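# Stand the bottle upright in the shelf's lower compartment

## Task

Put the bottle in the shelving unit's lower compartment standing upright with its cap on top, and with all of its base resting on that compartment's floor, inside the area bounded by the short lip at the front and the higher ledge at the back.

## Robot and tools

Robot: two arms, left_arm and right_arm, each with six revolute joints and a two-finger gripper. Each arm base sits on a tilted plate, and both plates hang from one metal frame behind them. A 'too close' warning treats a plate and its half of the frame as belonging to that arm. Calibrated root-link poses in the scene frame: left_arm (+0.047, +0.336, +0.441) m, quat_wxyz (+0.909, -0.188, +0.372, -0.001); right_arm (+0.030, -0.140, +0.441) m, quat_wxyz (+0.909, +0.184, +0.374, +0.012).

Scene frame: origin at table-top height, halfway between the nominal arm bases; +z up, +x out over the table, left_arm on the +y side (image left/right do not follow these names). Hand positions and orientations are reported in this frame and may be off by a few centimetres, more at long reach.

Row layout (used by execute_actions and move): one flat list of 14 numbers covering both arms, each in [-1, 1]. First left_arm: six joint numbers then its opening; then right_arm the same way. Joint order in every row and every per-joint result list: wrist pitch (joint4), shoulder (joint2), wrist yaw (joint5), wrist roll (joint6), elbow (joint3), waist (joint1). Joint numbers are offsets, not poses: they are added to the arm's Joint targets as they stood when the action (or move) began, not to the previous row, so repeating a value keeps moving further. Scale: 1.0 equals 2.811 rad for waist and shoulder, 2.53 for elbow, 2.575 for wrist pitch, 8.12 for wrist yaw, 9.528 for wrist roll. Stated joint ranges (rad): waist -2.880..2.880, shoulder 0.000..3.142, elbow 0.000..3.019, wrist pitch -1.693..1.571, wrist yaw -1.571..1.571, wrist roll -2.094..2.094; true ends may differ by up to 0.084 rad. Asking a joint more than 0.084 rad beyond an end gets the action rejected for both arms; if this happens in the first action, or an action is malformed, the whole call is rejected. Targets past the real end are clipped, and 'joint sent to its limit' may appear. Opening is absolute, not an offset: +1 fully open, -1 closed. A 0 in the opening slot commands half-closed, so to leave a gripper alone resend its current command (see Tool commands). Sending 0 for all of an arm's joints re-commands its current Joint targets.

execute_actions(actions, cameras): actions is a list of actions; each action is up to 15 rows, one per 1/30 s control step, and lasts 15 steps (0.5 s), with the final row held if fewer are given. An empty list just returns state and images. cameras: null/omitted/["all"] gives all, [] gives none; valid names are cam_left_wrist and cam_right_wrist (672x504).

move(target, speed, blend, opening_speed, blocking, cameras): plans joint paths for both arms together. target is one 14-number row or up to 15 rows; every row's offsets count from the same starting Joint targets. speed is the top rad/s of the joint with the most travel (0.01 to 12.57, default 0.5), one value or one per target. blend (rad) rounds corners between listed targets; default 0 stops at each. opening_speed (per second on the -1..+1 scale, at least 0.2) ramps the fingers; use a low value to close gently on fragile items. blocking=false returns after about 0.5 s while the move continues. Paths take at least 0.5 s; beyond 10 s they fall short. They do not avoid obstacles or the other arm. The result adds a 'move:' line: done, off_target (resting more than 0.035 rad from target), moving, held, or fault, plus limits=held if steps were withheld. Neither done nor off_target tells you about contact.

wait(seconds 0..10) lets time pass holding commands; a running move continues. stop brakes a running move (needs room to brake). zoom_image(camera, region [x0, y0, x1, y1] pixels, at most 504x504) enlarges part of that camera's latest image. read_manual gives URDF licence texts only. finished_scene(scene=1) ends the scene irreversibly; the bottle must stay correctly placed without the robot.

Results: end_effector_position (m) and end_effector_quat_wxyz per gripper; this point lies between the pads about 1 cm behind the fingertips; fingers point along gripper +z and open along y. Joint positions (rad) and Joint velocities (rad/s) per arm in the joint order above, followed by pad gap (m; 0.094 fully open); 'within noise' means essentially still. Joint targets are the base for your next offsets. grip_measured is finger opening on the command scale (can read a few mm off); grip_effort_nm is gripper motor effort (negative closing), not pad force. Joint torques follow joint order; numbers 1 and 5 wrap at ±28 N m. 'joint command not followed' means the clearance check altered targets. Per step, targets are kept within a lead of measured angles (0.716 waist/shoulder, 0.645 elbow, 0.69 wrist pitch, 1.84 yaw, 3.24 roll) and scaled back if the gripper would jump over 110 mm; big motions may need several actions.

Cautions: avoid dropping the bottle, releasing it while it moves, fast impacts and hard pressing; never let the arms collide or grip each other's fingers, which can fail the scene. Nothing may fall or be left off the table. Loose objects may occasionally be nudged. Holding loads, stretching out or straining against obstacles heats motors: MOTOR HOT appears at 85 °C, and at 100 °C an OVER-TEMPERATURE FAULT drops that arm for 30 to 60 s or more. To stop pushing, command targets back past the measured positions. Wrist camera images may lag while moving.

Each tool is called after ">>>" as name([rows], argument=value, ...), one row to a line, values as JSON.

## Session

>>> execute_actions(actions=[])

Scene clock: 0.00 s.
left_arm: end_effector_position=(+0.5761, -0.0028, +0.3246) grip_measured=+1.000 grip_effort_nm=n/a end_effector_quat_wxyz=(+0.462, +0.635, +0.493, -0.375) | right_arm: end_effector_position=(+0.3260, -0.2238, +0.2206) grip_measured=+1.000 grip_effort_nm=n/a end_effector_quat_wxyz=(+0.055, -0.546, +0.822, +0.153)
Joint names: [wrist pitch, shoulder, wrist yaw, wrist roll, elbow, waist]
Joint positions: left_arm=[-0.166 1.65 0.615 1.596 1.107 -0.438 0.094] | right_arm=[-0.302 1.093 -0.232 -1.616 0.478 -0.437 0.094]
Joint velocities: within noise
Joint torques (N m): no reading
Heat: left arm: hottest waist 27 °C; right arm: hottest elbow 28 °C.
Joint targets: left_arm=[-0.165 1.652 0.614 1.596 1.115 -0.437] | right_arm=[-0.302 1.088 -0.233 -1.616 0.481 -0.435]
Tool commands: left_gripper/opening=+1.0 right_gripper/opening=+1.0

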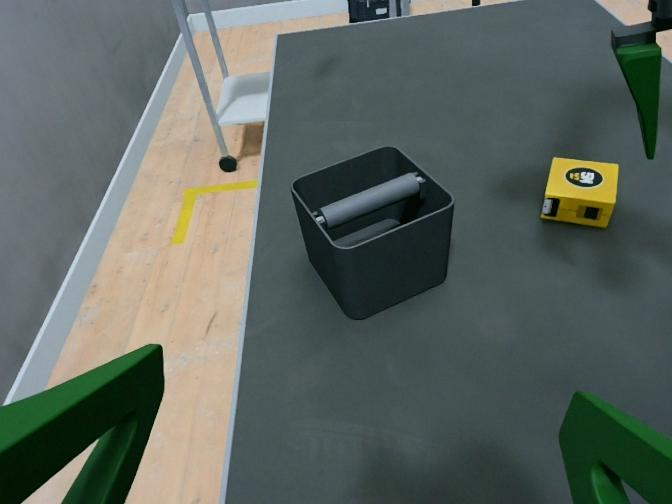

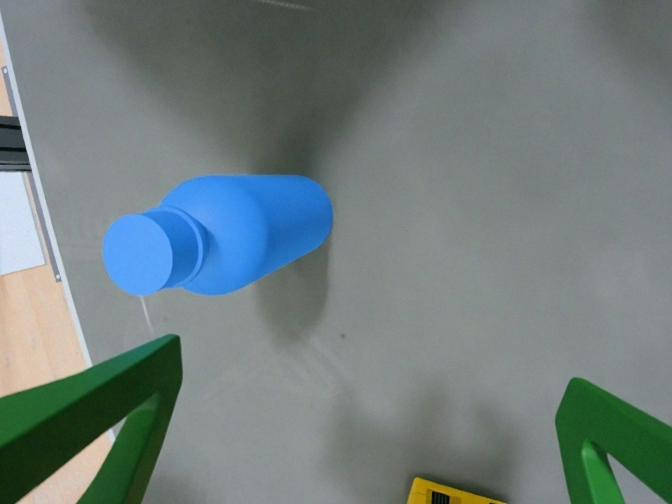

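>>> move(target=[-0.13, -0.09, -0.1126, 0, 0, 0, 1, 0, 0, 0, 0, 0, 0, 1], speed=1.2, cameras=["cam_left_wrist"])

>>> zoom_image(camera="cam_left_wrist", region=[0, 0, 504, 504])

Scene clock: 6.60 s.
left_arm: end_effector_position=(+0.6111, +0.1617, +0.3001) grip_measured=+1.000 grip_effort_nm=-0.017 end_effector_quat_wxyz=(+0.160, +0.756, +0.629, -0.089) | right_arm: end_effector_position=(+0.3260, -0.2238, +0.2206) grip_measured=+1.000 grip_effort_nm=-0.012 end_effector_quat_wxyz=(+0.055, -0.546, +0.822, +0.153)
Joint names: [wrist pitch, shoulder, wrist yaw, wrist roll, elbow, waist]
Joint positions: left_arm=[-0.493 1.413 -0.297 1.596 1.107 -0.438 0.094] | right_arm=[-0.302 1.093 -0.232 -1.616 0.478 -0.437 0.094]
Joint velocities: within noise
Joint torques (N m): left_arm=[-0.66 -13.86 0.07 0.05 4.21 -6.48] | right_arm=[-0.05 -7.47 -0.21 0.01 0.91 0.15]
Heat: left arm: hottest waist 27 °C; right arm: hottest elbow 28 °C.
Joint targets: left_arm=[-0.500 1.399 -0.300 1.596 1.115 -0.437] | right_arm=[-0.302 1.088 -0.233 -1.616 0.481 -0.435]
move: done
camera_calibration:
cam_left_wrist: T_world_to_cam=[[-0.989207, 0.0490307, -0.138074, 0.644477], [0.0375499, 0.995711, 0.0845606, -0.172339], [0.141628, 0.0784633, -0.986805, 0.29748], [0, 0, 0, 1]] pos_world=[0.601862, 0.116659, 0.397114]
Images, in order (width x height): cam_left_wrist 672x504.

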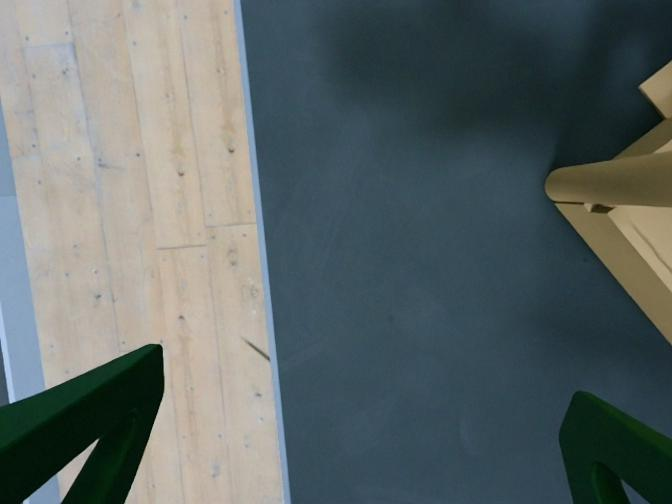

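Scaled by 1.000.

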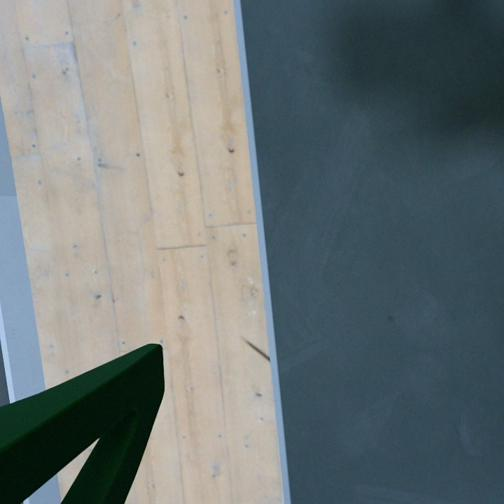

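>>> move(target=[-0.3223, -0.1775, 0.0111, -0.1675, 0.1522, 0.0132, 1, 0, 0, 0, 0, 0, 0, 1], speed=1.2, cameras=["cam_left_wrist"])

Scene clock: 10.53 s.
left_arm: end_effector_position=(+0.6376, +0.3691, +0.5878) grip_measured=+1.000 grip_effort_nm=-0.032 end_effector_quat_wxyz=(+0.061, +0.071, +0.973, -0.210) | right_arm: end_effector_position=(+0.3260, -0.2238, +0.2206) grip_measured=+1.000 grip_effort_nm=-0.012 end_effector_quat_wxyz=(+0.055, -0.546, +0.822, +0.153)
Joint names: [wrist pitch, shoulder, wrist yaw, wrist roll, elbow, waist]
Joint positions: left_arm=[-1.322 0.898 -0.212 0.017 1.461 -0.411 0.094] | right_arm=[-0.302 1.093 -0.232 -1.616 0.478 -0.437 0.094]
Joint velocities: within noise
Joint torques (N m): left_arm=[-0.58 -10.34 0.2 -0.07 9.46 -1.14] | right_arm=[-0.06 -6.89 -0.22 -0.01 0.83 0.03]
Heat: left arm: hottest waist 28 °C; right arm: hottest elbow 28 °C.
Joint targets: left_arm=[-1.330 0.900 -0.210 0.000 1.500 -0.400] | right_arm=[-0.302 1.088 -0.233 -1.616 0.481 -0.435]
move: off_target (left_arm); left_arm: the elbow is farthest, 0.039 rad from its target
camera_calibration:
cam_left_wrist: T_world_to_cam=[[-0.0596198, -0.926395, 0.371803, 0.167802], [-0.937125, 0.180249, 0.298844, 0.392268], [-0.343865, -0.330609, -0.878894, 0.958394], [0, 0, 0, 1]] pos_world=[0.707166, 0.401599, 0.662711]
Images, in order (width x height): cam_left_wrist 672x504.

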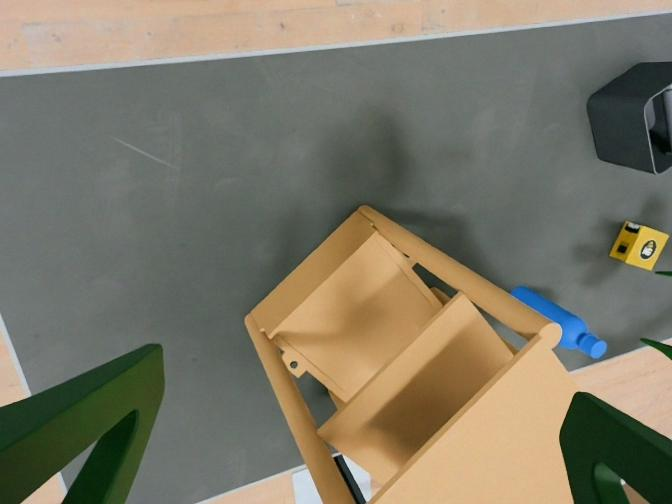

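>>> zoom_image(camera="cam_left_wrist", region=[220, 180, 640, 504])

Scaled by 1.200 from the camera's 672x504 image, which has a finer 960x720 frame.

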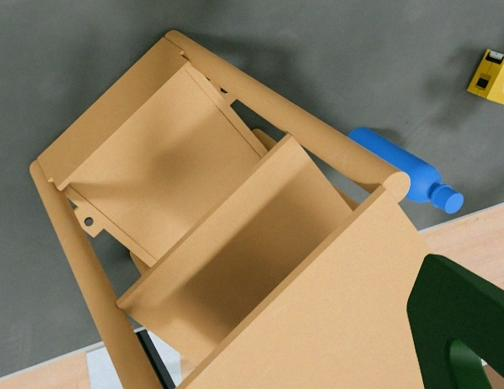

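>>> move(target=[0, 0, 0, 0, 0, 0, 1, 0, 0, -0.0698, 0.327, 0, 0, 1], speed=2.0, cameras=["cam_right_wrist"])

Scene clock: 16.20 s.
left_arm: end_effector_position=(+0.6376, +0.3691, +0.5878) grip_measured=+1.000 grip_effort_nm=-0.037 end_effector_quat_wxyz=(+0.061, +0.070, +0.973, -0.210) | right_arm: end_effector_position=(+0.3684, -0.1527, +0.2688) grip_measured=+1.000 grip_effort_nm=-0.061 end_effector_quat_wxyz=(-0.283, +0.765, +0.498, +0.295)
Joint names: [wrist pitch, shoulder, wrist yaw, wrist roll, elbow, waist]
Joint positions: left_arm=[-1.322 0.898 -0.212 0.017 1.461 -0.411 0.094] | right_arm=[-0.302 1.093 -0.797 1.482 0.478 -0.437 0.094]
Joint velocities: within noise
Joint torques (N m): left_arm=[-0.57 -10.58 0.2 -0.08 9.42 -1.08] | right_arm=[0.01 -7.3 -0.42 0.23 0.87 -0.32]
Heat: left arm: hottest waist 28 °C; right arm: hottest elbow 28 °C.
Joint targets: left_arm=[-1.330 0.900 -0.210 0.000 1.500 -0.400] | right_arm=[-0.302 1.088 -0.799 1.499 0.481 -0.435]
move: off_target (left_arm); left_arm: the elbow is farthest, 0.039 rad from its target
camera_calibration:
cam_right_wrist: T_world_to_cam=[[-0.94479, 0.325832, 0.0347057, 0.395192], [0.122062, 0.251671, 0.960085, -0.231788], [0.304092, 0.911315, -0.277548, 0.211855], [0, 0, 0, 1]] pos_world=[0.337242, -0.263499, 0.267621]
Images, in order (width x height): cam_right_wrist 672x504.

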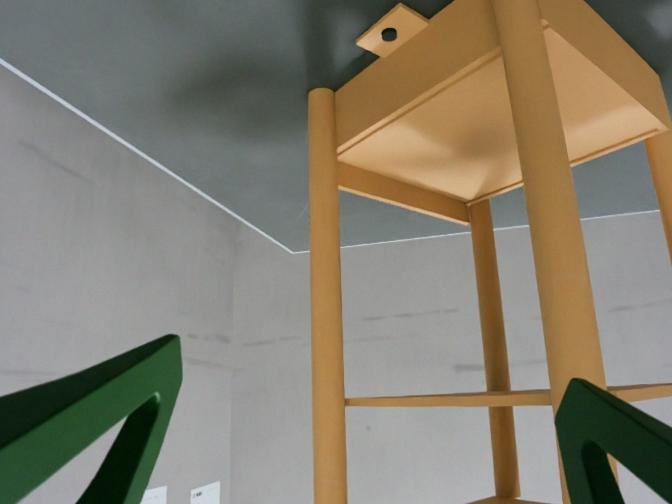

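>>> zoom_image(camera="cam_right_wrist", region=[270, 0, 672, 300])

>>> zoom_image(camera="cam_right_wrist", region=[270, 204, 672, 504])

Scaled by 1.254 from the camera's 672x504 image, which has a finer 960x720 frame.

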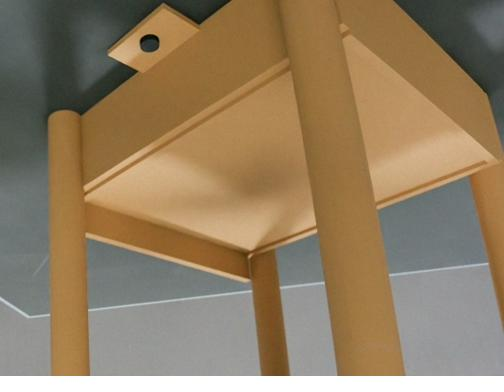

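Scaled by 1.254 from the camera's 672x504 image, which has a finer 960x720 frame.

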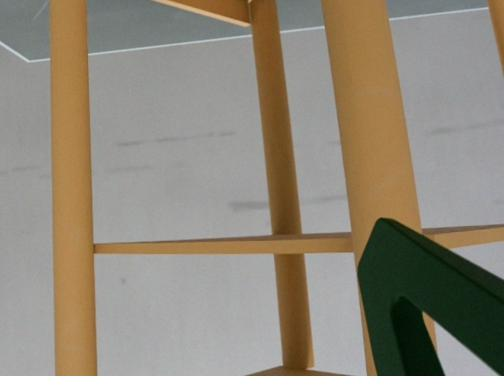

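>>> move(target=[0.125, 0.2191, 0.05505, 0, -0.0925, 0.1549, 1, 0, 0, 0, 0, 0, 0, 1], speed=1.0, cameras=["cam_left_wrist"])

Scene clock: 20.00 s.
left_arm: end_effector_position=(+0.5443, +0.3061, +0.2223) grip_measured=+1.000 grip_effort_nm=-0.037 end_effector_quat_wxyz=(-0.228, -0.062, +0.927, -0.290) | right_arm: end_effector_position=(+0.3685, -0.1527, +0.2688) grip_measured=+1.000 grip_effort_nm=-0.056 end_effector_quat_wxyz=(-0.283, +0.765, +0.497, +0.295)
Joint names: [wrist pitch, shoulder, wrist yaw, wrist roll, elbow, waist]
Joint positions: left_arm=[-1.014 1.523 0.235 0.016 1.262 0.036 0.094] | right_arm=[-0.302 1.093 -0.797 1.483 0.478 -0.437 0.094]
Joint velocities: within noise
Joint torques (N m): left_arm=[-1.07 -16.38 0.28 -0.06 2.76 -3.96] | right_arm=[-0.02 -7.41 -0.41 0.2 0.96 0.03]
Heat: left arm: hottest elbow 28 °C; right arm: hottest elbow 28 °C.
Joint targets: left_arm=[-1.008 1.516 0.237 0.001 1.266 0.036] | right_arm=[-0.302 1.088 -0.799 1.499 0.481 -0.435]
move: done
camera_calibration:
cam_left_wrist: T_world_to_cam=[[0.31807, -0.846334, 0.427259, -0.00262849], [-0.60374, 0.166654, 0.779567, 0.141259], [-0.730978, -0.50591, -0.457958, 0.755096], [0, 0, 0, 1]] pos_world=[0.638078, 0.356245, 0.236805]
Images, in order (width x height): cam_left_wrist 672x504.

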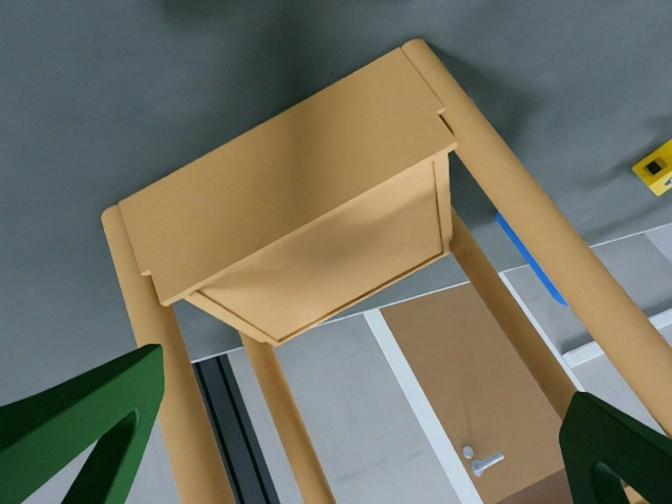

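>>> zoom_image(camera="cam_left_wrist", region=[100, 100, 480, 370])

>>> zoom_image(camera="cam_left_wrist", region=[240, 180, 480, 360])

Scaled by 1.326 from the camera's 672x504 image, which has a finer 960x720 frame.

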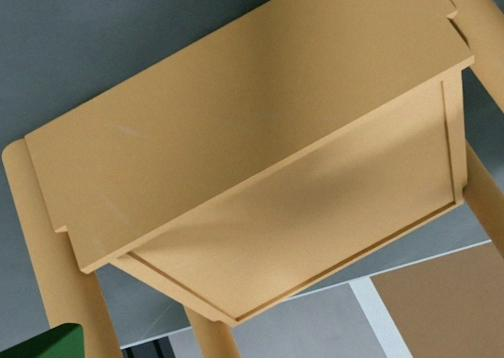

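Scaled by 2.100 from the camera's 672x504 image, which has a finer 960x720 frame.

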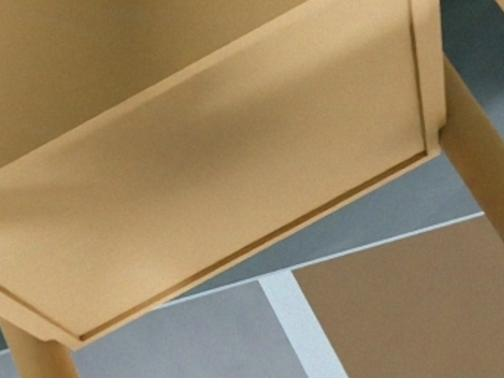

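>>> move([
  [0, 0, 0, 0, 0, 0, 1, 0, 0, 0, -0.07, 0, -0.1298, 1],
  [0, 0, 0, 0, 0, 0, 1, -0.3107, 0.2335, 0.04616, -0.1455, 0.2373, -0.0679, 1],
], speed=1.0, blend=0.05, cameras=["cam_left_wrist", "cam_right_wrist"])

Scene clock: 27.40 s.
left_arm: end_effector_position=(+0.5443, +0.3061, +0.2223) grip_measured=+1.000 grip_effort_nm=-0.037 end_effector_quat_wxyz=(-0.228, -0.062, +0.927, -0.290) | right_arm: end_effector_position=(+0.2960, -0.2637, +0.1427) grip_measured=+1.000 grip_effort_nm=-0.066 end_effector_quat_wxyz=(-0.439, +0.414, +0.765, +0.227)
Joint names: [wrist pitch, shoulder, wrist yaw, wrist roll, elbow, waist]
Joint positions: left_arm=[-1.014 1.523 0.235 0.016 1.262 0.036 0.094] | right_arm=[-1.084 1.746 -0.426 0.13 1.076 -0.634 0.094]
Joint velocities: within noise
Joint torques (N m): left_arm=[-1.06 -16.38 0.28 -0.05 2.78 -3.96] | right_arm=[-1.68 -10.75 0.04 -0.18 -0.5 -1.38]
Heat: left arm: hottest waist 28 °C; right arm: hottest elbow 28 °C.
Joint targets: left_arm=[-1.008 1.516 0.237 0.001 1.266 0.036] | right_arm=[-1.102 1.744 -0.424 0.113 1.081 -0.626]
move: done
camera_calibration:
cam_left_wrist: T_world_to_cam=[[0.31807, -0.846334, 0.427259, -0.00262849], [-0.60374, 0.166654, 0.779567, 0.141259], [-0.730978, -0.50591, -0.457958, 0.755096], [0, 0, 0, 1]] pos_world=[0.638078, 0.356245, 0.236805]
cam_right_wrist: T_world_to_cam=[[-0.827289, -0.554194, -0.0919844, 0.11859], [-0.121896, 0.0172479, 0.992393, -0.0681616], [-0.548392, 0.832209, -0.0818231, 0.503456], [0, 0, 0, 1]] pos_world=[0.365891, -0.352083, 0.119746]

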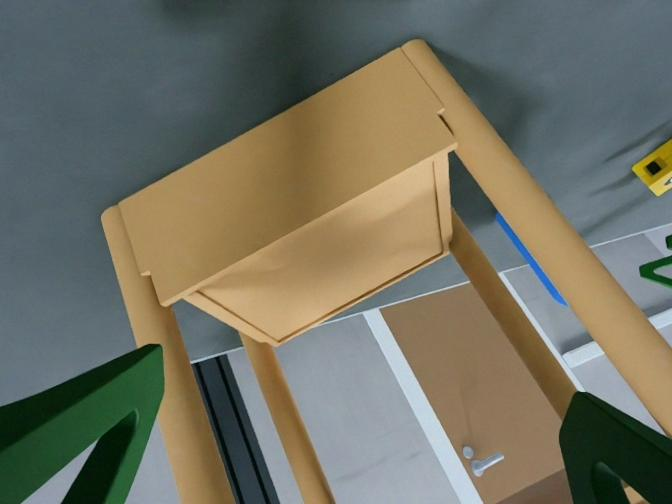

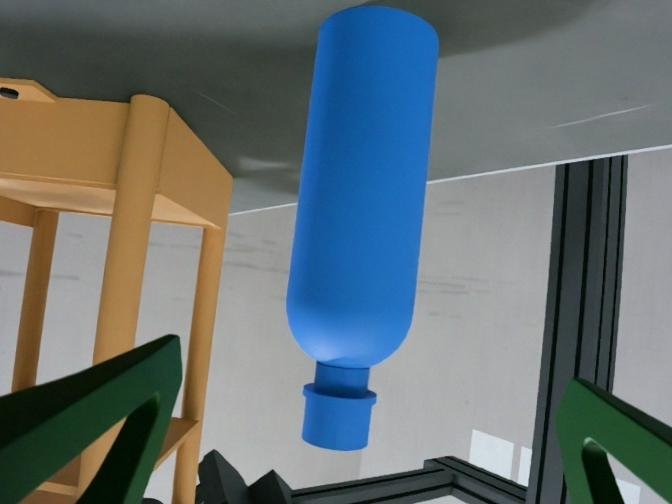

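>>> zoom_image(camera="cam_right_wrist", region=[240, 0, 480, 240])

>>> zoom_image(camera="cam_right_wrist", region=[240, 240, 480, 480])

>>> zoom_image(camera="cam_right_wrist", region=[0, 50, 300, 504])

Scaled by 2.100 from the camera's 672x504 image, which has a finer 960x720 frame.

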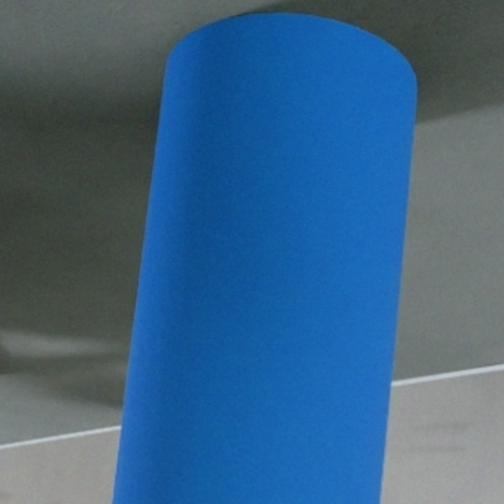

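Scaled by 2.100 from the camera's 672x504 image, which has a finer 960x720 frame.

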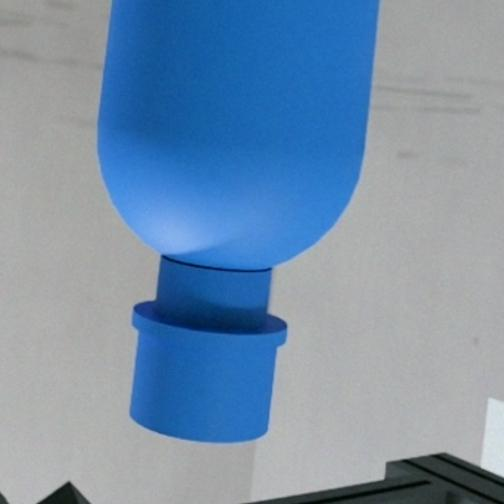

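Scaled by 1.110 from the camera's 672x504 image, which has a finer 960x720 frame.

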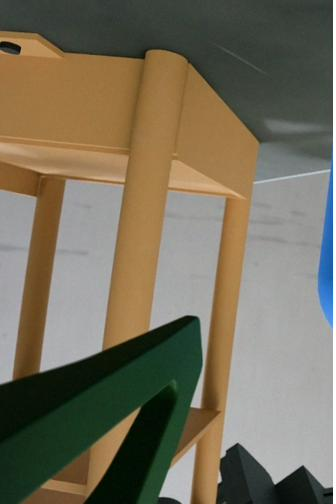

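>>> zoom_image(camera="cam_right_wrist", region=[100, 300, 300, 500])

>>> zoom_image(camera="cam_right_wrist", region=[472, 300, 672, 500])

Scaled by 2.520 from the camera's 672x504 image, which has a finer 960x720 frame.

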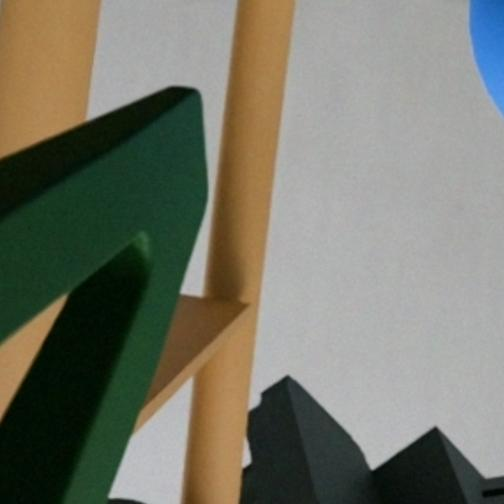

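Scaled by 2.520 from the camera's 672x504 image, which has a finer 960x720 frame.

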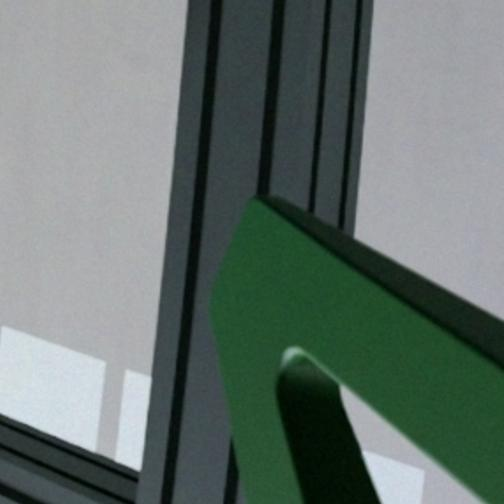

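>>> move(target=[0, 0, 0, 0, 0, 0, 1, 0.066, 0.02348, -0.0012, 0.00656, -0.0308, 0.0206, 1], speed=0.5, cameras=["cam_right_wrist"])

Scene clock: 31.53 s.
left_arm: end_effector_position=(+0.5443, +0.3061, +0.2223) grip_measured=+1.000 grip_effort_nm=-0.037 end_effector_quat_wxyz=(-0.228, -0.062, +0.927, -0.290) | right_arm: end_effector_position=(+0.2718, -0.2231, +0.1175) grip_measured=+1.000 grip_effort_nm=-0.061 end_effector_quat_wxyz=(-0.440, +0.400, +0.769, +0.234)
Joint names: [wrist pitch, shoulder, wrist yaw, wrist roll, elbow, waist]
Joint positions: left_arm=[-1.014 1.523 0.235 0.016 1.262 0.036 0.094] | right_arm=[-0.94 1.812 -0.432 0.159 1.013 -0.575 0.094]
Joint velocities: within noise
Joint torques (N m): left_arm=[-1.13 -16.62 0.28 -0.06 2.78 -3.96] | right_arm=[-0.69 -9.88 -0.11 0.18 -2.81 -0.73]
Heat: left arm: hottest waist 28 °C; right arm: hottest elbow 28 °C.
Joint targets: left_arm=[-1.008 1.516 0.237 0.001 1.266 0.036] | right_arm=[-0.932 1.810 -0.434 0.175 1.003 -0.568]
move: done
camera_calibration:
cam_right_wrist: T_world_to_cam=[[-0.814522, -0.568493, -0.115627, 0.114877], [-0.136054, -0.00656161, 0.99068, -0.0480888], [-0.563953, 0.822662, -0.0720012, 0.455338], [0, 0, 0, 1]] pos_world=[0.343816, -0.309598, 0.0937084]
Images, in order (width x height): cam_right_wrist 672x504.

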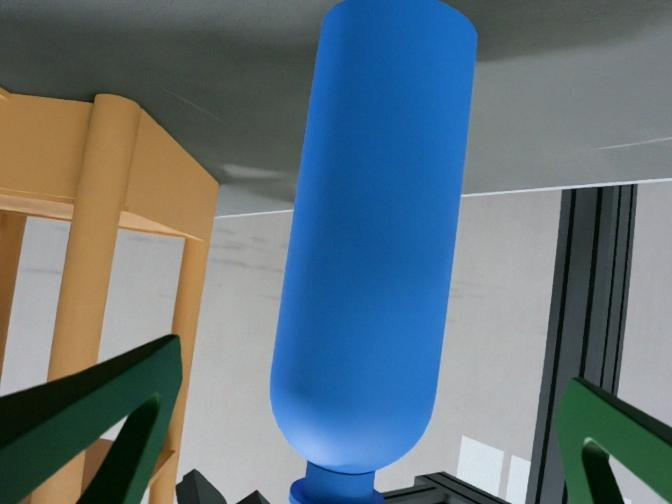

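>>> zoom_image(camera="cam_right_wrist", region=[240, 0, 500, 260])

>>> zoom_image(camera="cam_right_wrist", region=[240, 244, 500, 504])

Scaled by 1.938 from the camera's 672x504 image, which has a finer 960x720 frame.

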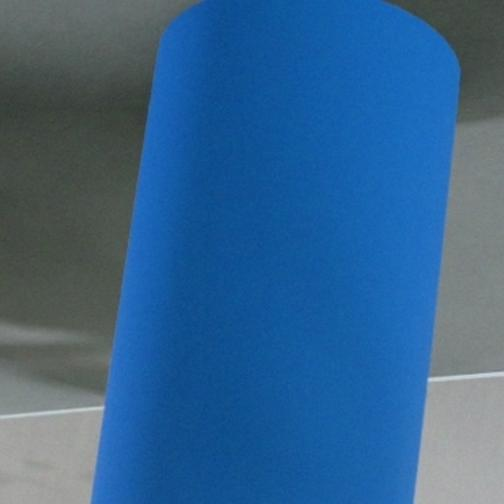

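Scaled by 1.938 from the camera's 672x504 image, which has a finer 960x720 frame.

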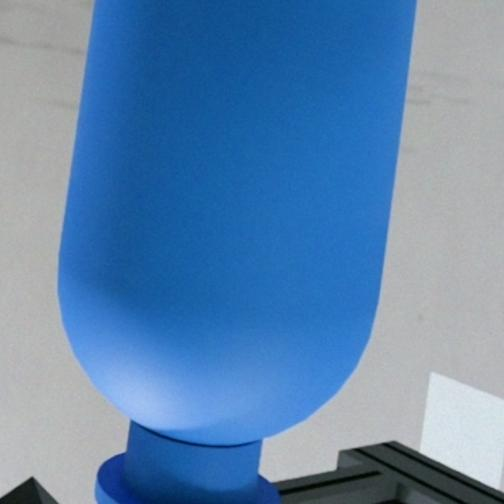

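>>> move(target=[0, 0, 0, 0, 0, 0, 1, 0.066, 0.02334, -0.0012, 0.0073, -0.0307, 0.0249, 1], speed=0.3, cameras=["cam_right_wrist"])

Scene clock: 33.47 s.
left_arm: end_effector_position=(+0.5443, +0.3061, +0.2223) grip_measured=+1.000 grip_effort_nm=-0.037 end_effector_quat_wxyz=(-0.228, -0.062, +0.927, -0.290) | right_arm: end_effector_position=(+0.2503, -0.1803, +0.0964) grip_measured=+1.000 grip_effort_nm=-0.061 end_effector_quat_wxyz=(-0.435, +0.398, +0.773, +0.234)
Joint names: [wrist pitch, shoulder, wrist yaw, wrist roll, elbow, waist]
Joint positions: left_arm=[-1.014 1.523 0.235 0.016 1.262 0.036 0.094] | right_arm=[-0.77 1.872 -0.442 0.228 0.947 -0.508 0.094]
Joint velocities: within noise
Joint torques (N m): left_arm=[-1.09 -16.67 0.28 -0.06 2.8 -4.01] | right_arm=[-0.66 -8.82 -0.19 0.15 -5.12 -0.26]
Heat: left arm: hottest waist 28 °C; right arm: hottest elbow 28 °C.
Joint targets: left_arm=[-1.008 1.516 0.237 0.001 1.266 0.036] | right_arm=[-0.762 1.876 -0.444 0.245 0.926 -0.498]
move: done
camera_calibration:
cam_right_wrist: T_world_to_cam=[[-0.811319, -0.571278, -0.124112, 0.11872], [-0.149037, -0.0031667, 0.988827, -0.0258215], [-0.565288, 0.820751, -0.0825721, 0.407477], [0, 0, 0, 1]] pos_world=[0.322813, -0.266696, 0.0739138]
Images, in order (width x height): cam_right_wrist 672x504.

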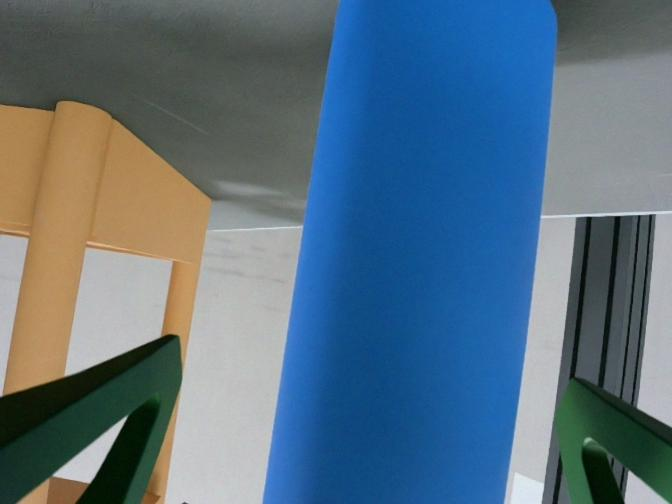

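>>> move(target=[0, 0, 0, 0, 0, 0, 1, 0.01033, -0.0014, 0, 0.0018, -0.01344, -0.0014, 1], speed=0.3, cameras=["cam_right_wrist"])

Scene clock: 35.27 s.
left_arm: end_effector_position=(+0.5443, +0.3061, +0.2223) grip_measured=+1.000 grip_effort_nm=-0.037 end_effector_quat_wxyz=(-0.228, -0.062, +0.927, -0.290) | right_arm: end_effector_position=(+0.2397, -0.1748, +0.0998) grip_measured=+1.000 grip_effort_nm=-0.061 end_effector_quat_wxyz=(-0.438, +0.404, +0.769, +0.231)
Joint names: [wrist pitch, shoulder, wrist yaw, wrist roll, elbow, waist]
Joint positions: left_arm=[-1.014 1.523 0.235 0.016 1.262 0.036 0.094] | right_arm=[-0.744 1.872 -0.442 0.246 0.916 -0.508 0.094]
Joint velocities: within noise
Joint torques (N m): left_arm=[-1.06 -16.56 0.27 -0.06 2.78 -4.01] | right_arm=[-0.61 -9.23 -0.17 0.2 -5.72 -0.38]
Heat: left arm: hottest waist 28 °C; right arm: hottest elbow 28 °C.
Joint targets: left_arm=[-1.008 1.516 0.237 0.001 1.266 0.036] | right_arm=[-0.736 1.872 -0.444 0.262 0.892 -0.502]
move: done
camera_calibration:
cam_right_wrist: T_world_to_cam=[[-0.818208, -0.564782, -0.107504, 0.114831], [-0.133298, 0.0044664, 0.991066, -0.0334004], [-0.559256, 0.825228, -0.0789388, 0.396248], [0, 0, 0, 1]] pos_world=[0.311108, -0.261991, 0.0767261]
Images, in order (width x height): cam_right_wrist 672x504.

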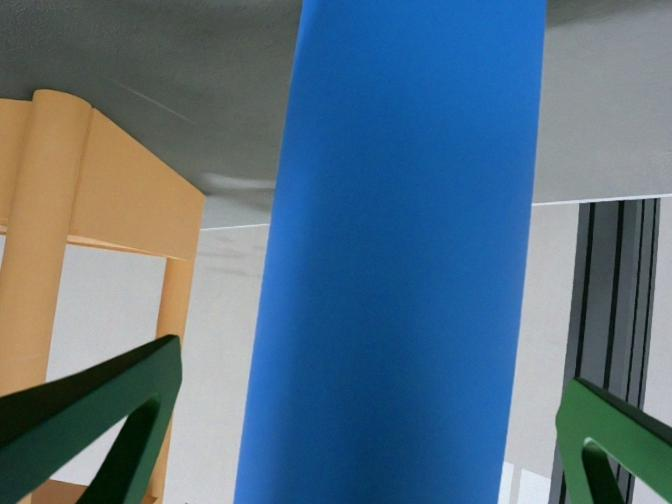

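>>> move(target=[0, 0, 0, 0, 0, 0, 1, 0, 0, 0, 0, 0, 0, 0.22], opening_speed=0.6, cameras=["cam_right_wrist"])

Scene clock: 37.20 s.
left_arm: end_effector_position=(+0.5443, +0.3061, +0.2223) grip_measured=+1.000 grip_effort_nm=-0.037 end_effector_quat_wxyz=(-0.228, -0.062, +0.927, -0.290) | right_arm: end_effector_position=(+0.2398, -0.1749, +0.0998) grip_measured=+0.223 grip_effort_nm=-0.139 end_effector_quat_wxyz=(-0.438, +0.405, +0.769, +0.231)
Joint names: [wrist pitch, shoulder, wrist yaw, wrist roll, elbow, waist]
Joint positions: left_arm=[-1.014 1.523 0.235 0.016 1.262 0.036 0.094] | right_arm=[-0.744 1.872 -0.442 0.246 0.916 -0.508 0.057]
Joint velocities: within noise
Joint torques (N m): left_arm=[-1.09 -16.67 0.27 -0.06 2.77 -3.84] | right_arm=[-0.8 -8.76 -0.14 0.2 -5.72 -0.56]
Heat: left arm: hottest waist 28 °C; right arm: hottest elbow 28 °C.
Joint targets: left_arm=[-1.008 1.516 0.237 0.001 1.266 0.036] | right_arm=[-0.736 1.872 -0.444 0.262 0.892 -0.502]
move: done
camera_calibration:
cam_right_wrist: T_world_to_cam=[[-0.818458, -0.564508, -0.107034, 0.114888], [-0.133075, 0.00502342, 0.991093, -0.0333265], [-0.558943, 0.825412, -0.0792332, 0.396304], [0, 0, 0, 1]] pos_world=[0.311107, -0.262091, 0.076727]
Images, in order (width x height): cam_right_wrist 672x504.

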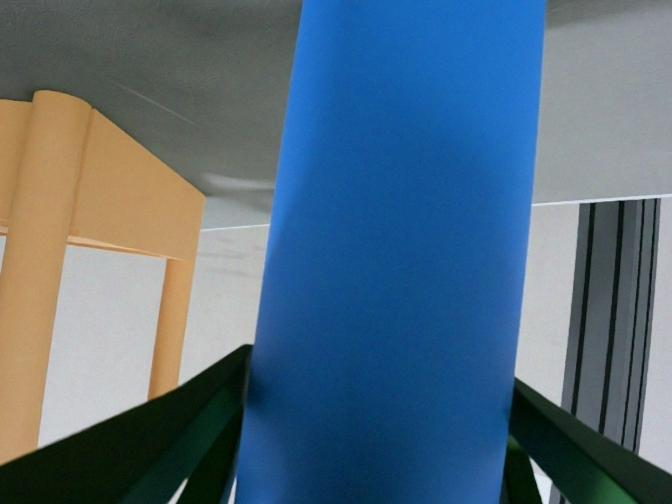

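>>> move(target=[0, 0, 0, 0, 0, 0, 1, 0, 0, 0, 0, 0, 0, 0.14], opening_speed=0.2, cameras=[])

>>> move(target=[0, 0, 0, 0, 0, 0, 1, 0, 0, 0, 0, 0, 0, 0.08], opening_speed=0.2, cameras=["cam_right_wrist"])

Scene clock: 38.03 s.
left_arm: end_effector_position=(+0.5443, +0.3061, +0.2223) grip_measured=+1.000 grip_effort_nm=-0.037 end_effector_quat_wxyz=(-0.228, -0.062, +0.927, -0.290) | right_arm: end_effector_position=(+0.2399, -0.1748, +0.0998) grip_measured=+0.151 grip_effort_nm=-1.009 end_effector_quat_wxyz=(-0.439, +0.406, +0.768, +0.230)
Joint names: [wrist pitch, shoulder, wrist yaw, wrist roll, elbow, waist]
Joint positions: left_arm=[-1.014 1.523 0.235 0.016 1.262 0.036 0.094] | right_arm=[-0.744 1.872 -0.443 0.25 0.916 -0.508 0.054]
Joint velocities: within noise
Joint torques (N m): left_arm=[-1.07 -16.62 0.27 -0.05 2.77 -3.9] | right_arm=[-0.69 -8.82 -0.15 0.13 -5.67 -0.32]
Heat: left arm: hottest waist 28 °C; right arm: hottest elbow 28 °C.
Joint targets: left_arm=[-1.008 1.516 0.237 0.001 1.266 0.036] | right_arm=[-0.736 1.872 -0.444 0.262 0.892 -0.502]
move: done
No camera images: "cameras" was empty.

Scene clock: 38.53 s.
left_arm: end_effector_position=(+0.5443, +0.3061, +0.2223) grip_measured=+1.000 grip_effort_nm=-0.037 end_effector_quat_wxyz=(-0.228, -0.062, +0.927, -0.290) | right_arm: end_effector_position=(+0.2399, -0.1748, +0.0998) grip_measured=+0.150 grip_effort_nm=-1.038 end_effector_quat_wxyz=(-0.439, +0.406, +0.768, +0.230)
Joint names: [wrist pitch, shoulder, wrist yaw, wrist roll, elbow, waist]
Joint positions: left_arm=[-1.014 1.523 0.235 0.016 1.262 0.036 0.094] | right_arm=[-0.744 1.872 -0.443 0.25 0.916 -0.508 0.054]
Joint velocities: within noise
Joint torques (N m): left_arm=[-1.09 -16.32 0.26 -0.06 2.82 -4.13] | right_arm=[-0.75 -8.88 -0.14 0.15 -5.71 -0.44]
Heat: left arm: hottest waist 28 °C; right arm: hottest elbow 28 °C.
Joint targets: left_arm=[-1.008 1.516 0.237 0.001 1.266 0.036] | right_arm=[-0.736 1.872 -0.444 0.262 0.892 -0.502]
move: done
camera_calibration:
cam_right_wrist: T_world_to_cam=[[-0.820164, -0.562577, -0.104105, 0.115479], [-0.13057, 0.00689201, 0.991415, -0.0336693], [-0.55703, 0.826716, -0.0791082, 0.39601], [0, 0, 0, 1]] pos_world=[0.310905, -0.26219, 0.0767299]
Images, in order (width x height): cam_right_wrist 672x504.

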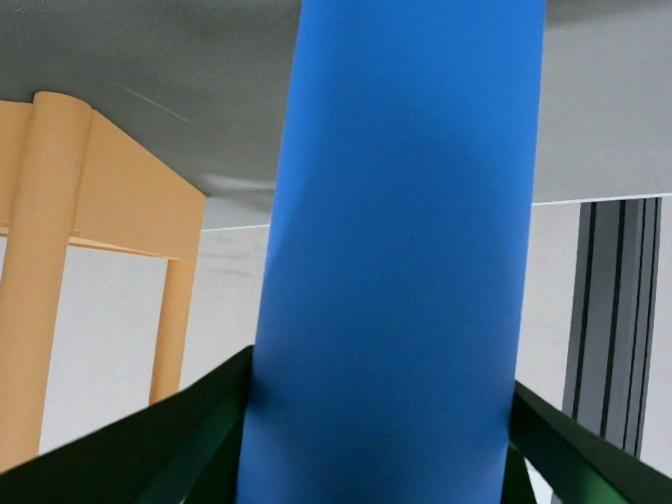

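>>> move(target=[0, 0, 0, 0, 0, 0, 1, -0.0287, -0.0747, 0.0005, -0.003, -0.0547, -0.0021, 0.08], speed=0.4, cameras=["cam_left_wrist", "cam_right_wrist"])

Scene clock: 40.73 s.
left_arm: end_effector_position=(+0.5443, +0.3061, +0.2223) grip_measured=+1.000 grip_effort_nm=-0.037 end_effector_quat_wxyz=(-0.228, -0.062, +0.927, -0.290) | right_arm: end_effector_position=(+0.2426, -0.1749, +0.1593) grip_measured=+0.150 grip_effort_nm=-1.038 end_effector_quat_wxyz=(-0.428, +0.405, +0.775, +0.228)
Joint names: [wrist pitch, shoulder, wrist yaw, wrist roll, elbow, waist]
Joint positions: left_arm=[-1.014 1.523 0.235 0.016 1.262 0.036 0.094] | right_arm=[-0.779 1.681 -0.439 0.25 0.787 -0.508 0.054]
Joint velocities: within noise
Joint torques (N m): left_arm=[-1.09 -16.56 0.28 -0.06 2.81 -4.07] | right_arm=[-2.03 -10.11 -0.1 -0.13 -5.91 -0.44]
Heat: left arm: hottest waist 28 °C; right arm: hottest elbow 28 °C.
Joint targets: left_arm=[-1.008 1.516 0.237 0.001 1.266 0.036] | right_arm=[-0.810 1.662 -0.440 0.234 0.753 -0.508]
move: done
camera_calibration:
cam_left_wrist: T_world_to_cam=[[0.31807, -0.846334, 0.427259, -0.00262849], [-0.60374, 0.166654, 0.779567, 0.141259], [-0.730978, -0.50591, -0.457958, 0.755096], [0, 0, 0, 1]] pos_world=[0.638078, 0.356245, 0.236805]
cam_right_wrist: T_world_to_cam=[[-0.815542, -0.567253, -0.11452, 0.12348], [-0.15249, 0.0197513, 0.988108, -0.0841733], [-0.558245, 0.823307, -0.102608, 0.405789], [0, 0, 0, 1]] pos_world=[0.314397, -0.262382, 0.138951]

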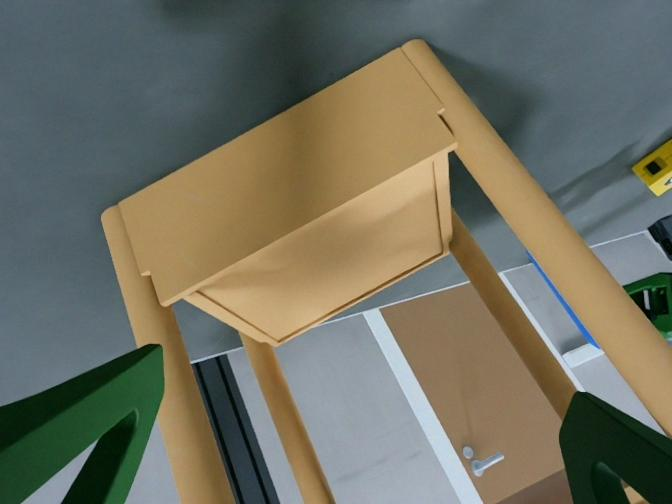

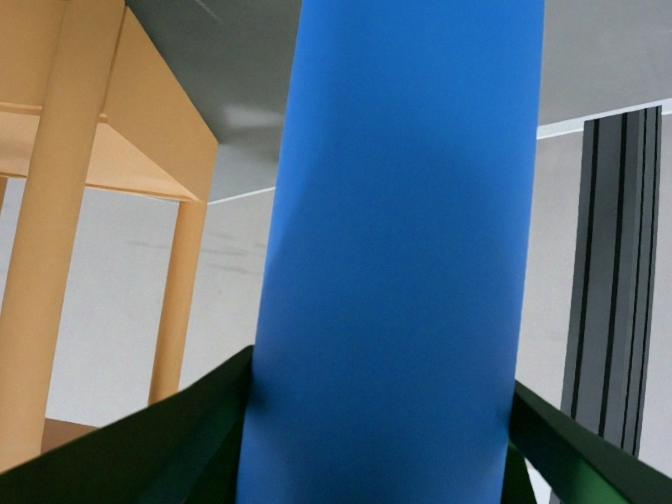

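>>> zoom_image(camera="cam_right_wrist", region=[0, 0, 260, 260])

>>> zoom_image(camera="cam_right_wrist", region=[0, 244, 260, 504])

Scaled by 1.938 from the camera's 672x504 image, which has a finer 960x720 frame.

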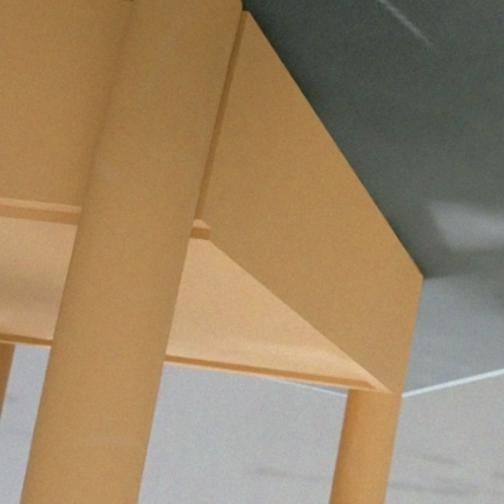

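Scaled by 1.938 from the camera's 672x504 image, which has a finer 960x720 frame.

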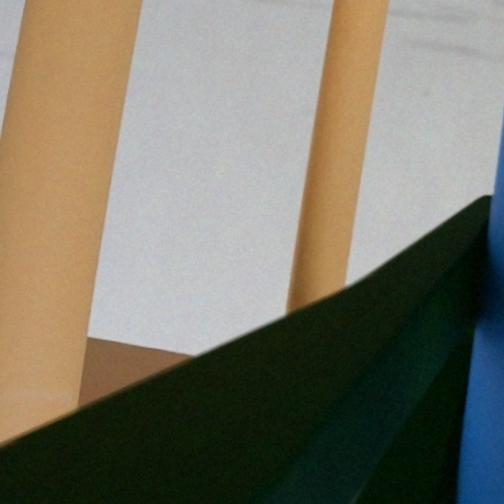

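>>> move(target=[0, 0, 0, 0, 0, 0, 1, -0.0139, 0.0112, -0.0004, 0.035, 0.0857, 0.1078, 0.08], speed=0.5, cameras=["cam_left_wrist", "cam_right_wrist"])

Scene clock: 43.90 s.
left_arm: end_effector_position=(+0.5443, +0.3061, +0.2223) grip_measured=+1.000 grip_effort_nm=-0.037 end_effector_quat_wxyz=(-0.228, -0.062, +0.927, -0.290) | right_arm: end_effector_position=(+0.3511, -0.0947, +0.1517) grip_measured=+0.150 grip_effort_nm=-1.038 end_effector_quat_wxyz=(-0.428, +0.394, +0.781, +0.228)
Joint names: [wrist pitch, shoulder, wrist yaw, wrist roll, elbow, waist]
Joint positions: left_arm=[-1.014 1.523 0.235 0.016 1.262 0.036 0.094] | right_arm=[-0.819 1.691 -0.438 0.55 0.97 -0.214 0.054]
Joint velocities: within noise
Joint torques (N m): left_arm=[-1.02 -16.56 0.28 -0.06 2.78 -3.9] | right_arm=[-1.8 -10.17 -0.38 0.15 -1.03 2.84]
Heat: left arm: hottest waist 28 °C; right arm: hottest elbow 28 °C.
Joint targets: left_arm=[-1.008 1.516 0.237 0.001 1.266 0.036] | right_arm=[-0.846 1.694 -0.443 0.567 0.970 -0.205]
move: done
camera_calibration:
cam_left_wrist: T_world_to_cam=[[0.31807, -0.846334, 0.427259, -0.00262849], [-0.60374, 0.166654, 0.779567, 0.141259], [-0.730978, -0.50591, -0.457958, 0.755096], [0, 0, 0, 1]] pos_world=[0.638078, 0.356245, 0.236805]
cam_right_wrist: T_world_to_cam=[[-0.801738, -0.584147, -0.126446, 0.251962], [-0.162845, 0.00994226, 0.986601, -0.0587681], [-0.575063, 0.811587, -0.103097, 0.40446], [0, 0, 0, 1]] pos_world=[0.425027, -0.180488, 0.131539]

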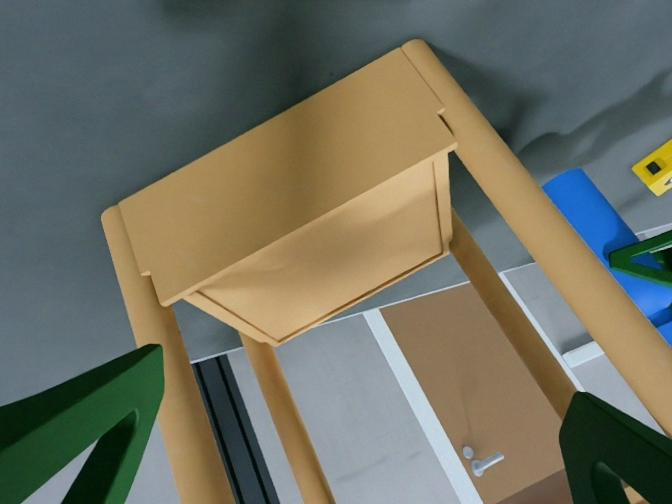

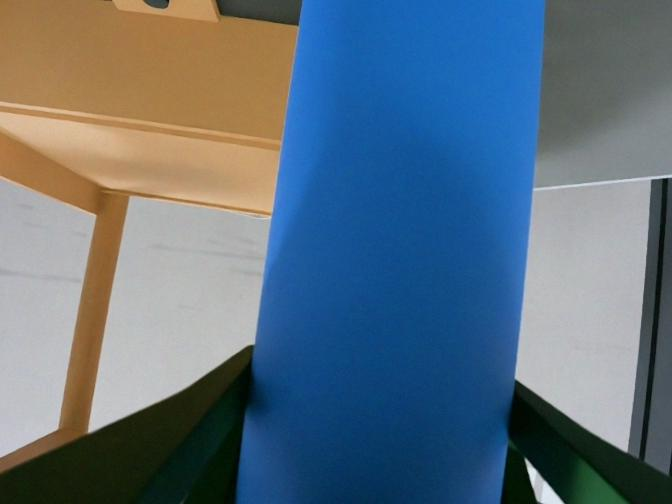

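>>> move(target=[0, 0, 0, 0, 0, 0, 1, -0.0132, 0.0082, -0.0002, 0.02673, 0.05708, 0.07506, 0.08], speed=0.4, cameras=["cam_left_wrist", "cam_right_wrist"])

Scene clock: 45.60 s.
left_arm: end_effector_position=(+0.5443, +0.3061, +0.2223) grip_measured=+1.000 grip_effort_nm=-0.042 end_effector_quat_wxyz=(-0.228, -0.062, +0.927, -0.290) | right_arm: end_effector_position=(+0.4201, -0.0161, +0.1698) grip_measured=+0.150 grip_effort_nm=-1.043 end_effector_quat_wxyz=(-0.439, +0.407, +0.769, +0.225)
Joint names: [wrist pitch, shoulder, wrist yaw, wrist roll, elbow, waist]
Joint positions: left_arm=[-1.014 1.523 0.235 0.016 1.262 0.036 0.094] | right_arm=[-0.857 1.716 -0.438 0.805 1.112 -0.011 0.054]
Joint velocities: within noise
Joint torques (N m): left_arm=[-1.07 -16.44 0.27 -0.06 2.81 -3.78] | right_arm=[-1.36 -11.11 -0.57 0.21 0.64 5.48]
Heat: left arm: hottest waist 28 °C; right arm: hottest elbow 28 °C.
Joint targets: left_arm=[-1.008 1.516 0.237 0.001 1.266 0.036] | right_arm=[-0.880 1.717 -0.445 0.822 1.114 0.006]
move: done
camera_calibration:
cam_left_wrist: T_world_to_cam=[[0.31807, -0.846334, 0.427259, -0.00262849], [-0.60374, 0.166654, 0.779567, 0.141259], [-0.730978, -0.50591, -0.457958, 0.755096], [0, 0, 0, 1]] pos_world=[0.638078, 0.356245, 0.236805]
cam_right_wrist: T_world_to_cam=[[-0.817814, -0.567477, -0.0956524, 0.357365], [-0.125989, 0.0143712, 0.991928, -0.0824457], [-0.561522, 0.823264, -0.0832489, 0.373351], [0, 0, 0, 1]] pos_world=[0.491516, -0.103385, 0.147044]

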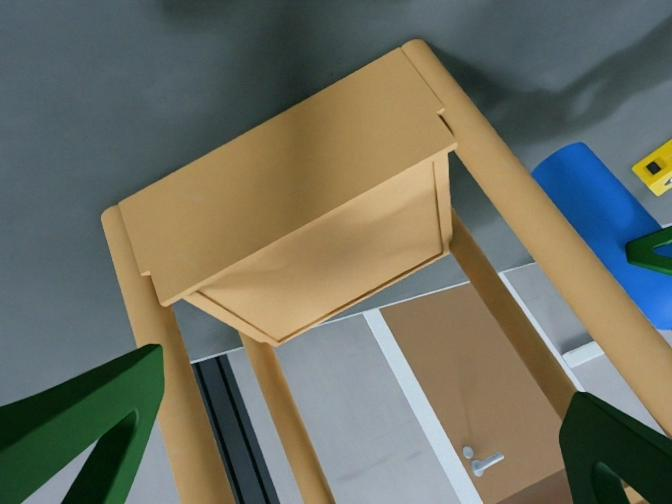

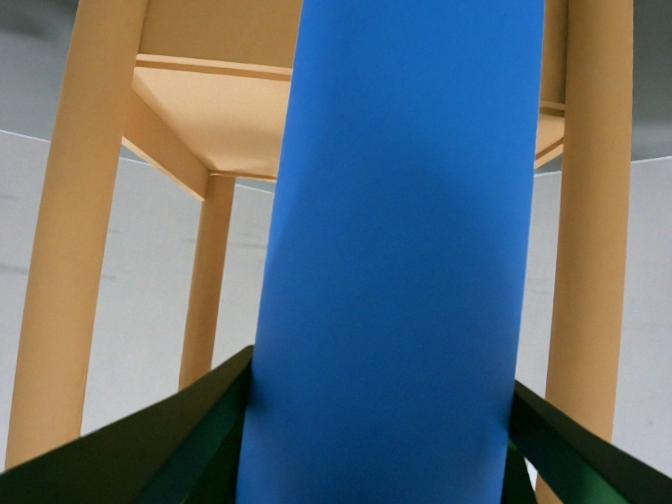

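>>> zoom_image(camera="cam_right_wrist", region=[0, 0, 340, 340])

>>> zoom_image(camera="cam_right_wrist", region=[500, 0, 672, 340])

>>> zoom_image(camera="cam_left_wrist", region=[400, 100, 672, 372])

Scaled by 1.482 from the camera's 672x504 image, which has a finer 960x720 frame.

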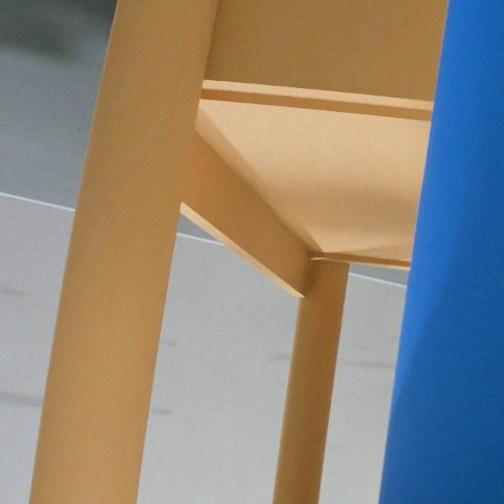

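Scaled by 1.482 from the camera's 672x504 image, which has a finer 960x720 frame.

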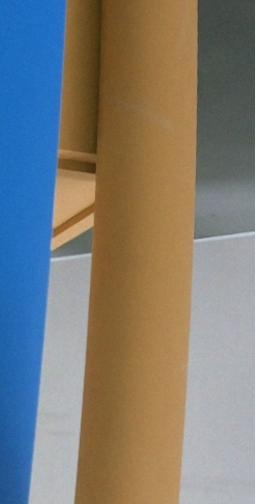

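Scaled by 1.853 from the camera's 672x504 image, which has a finer 960x720 frame.

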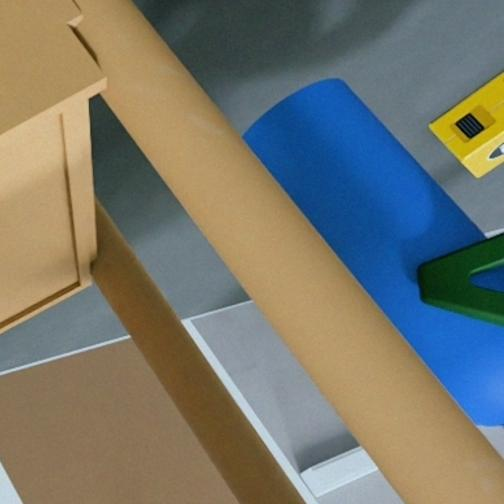

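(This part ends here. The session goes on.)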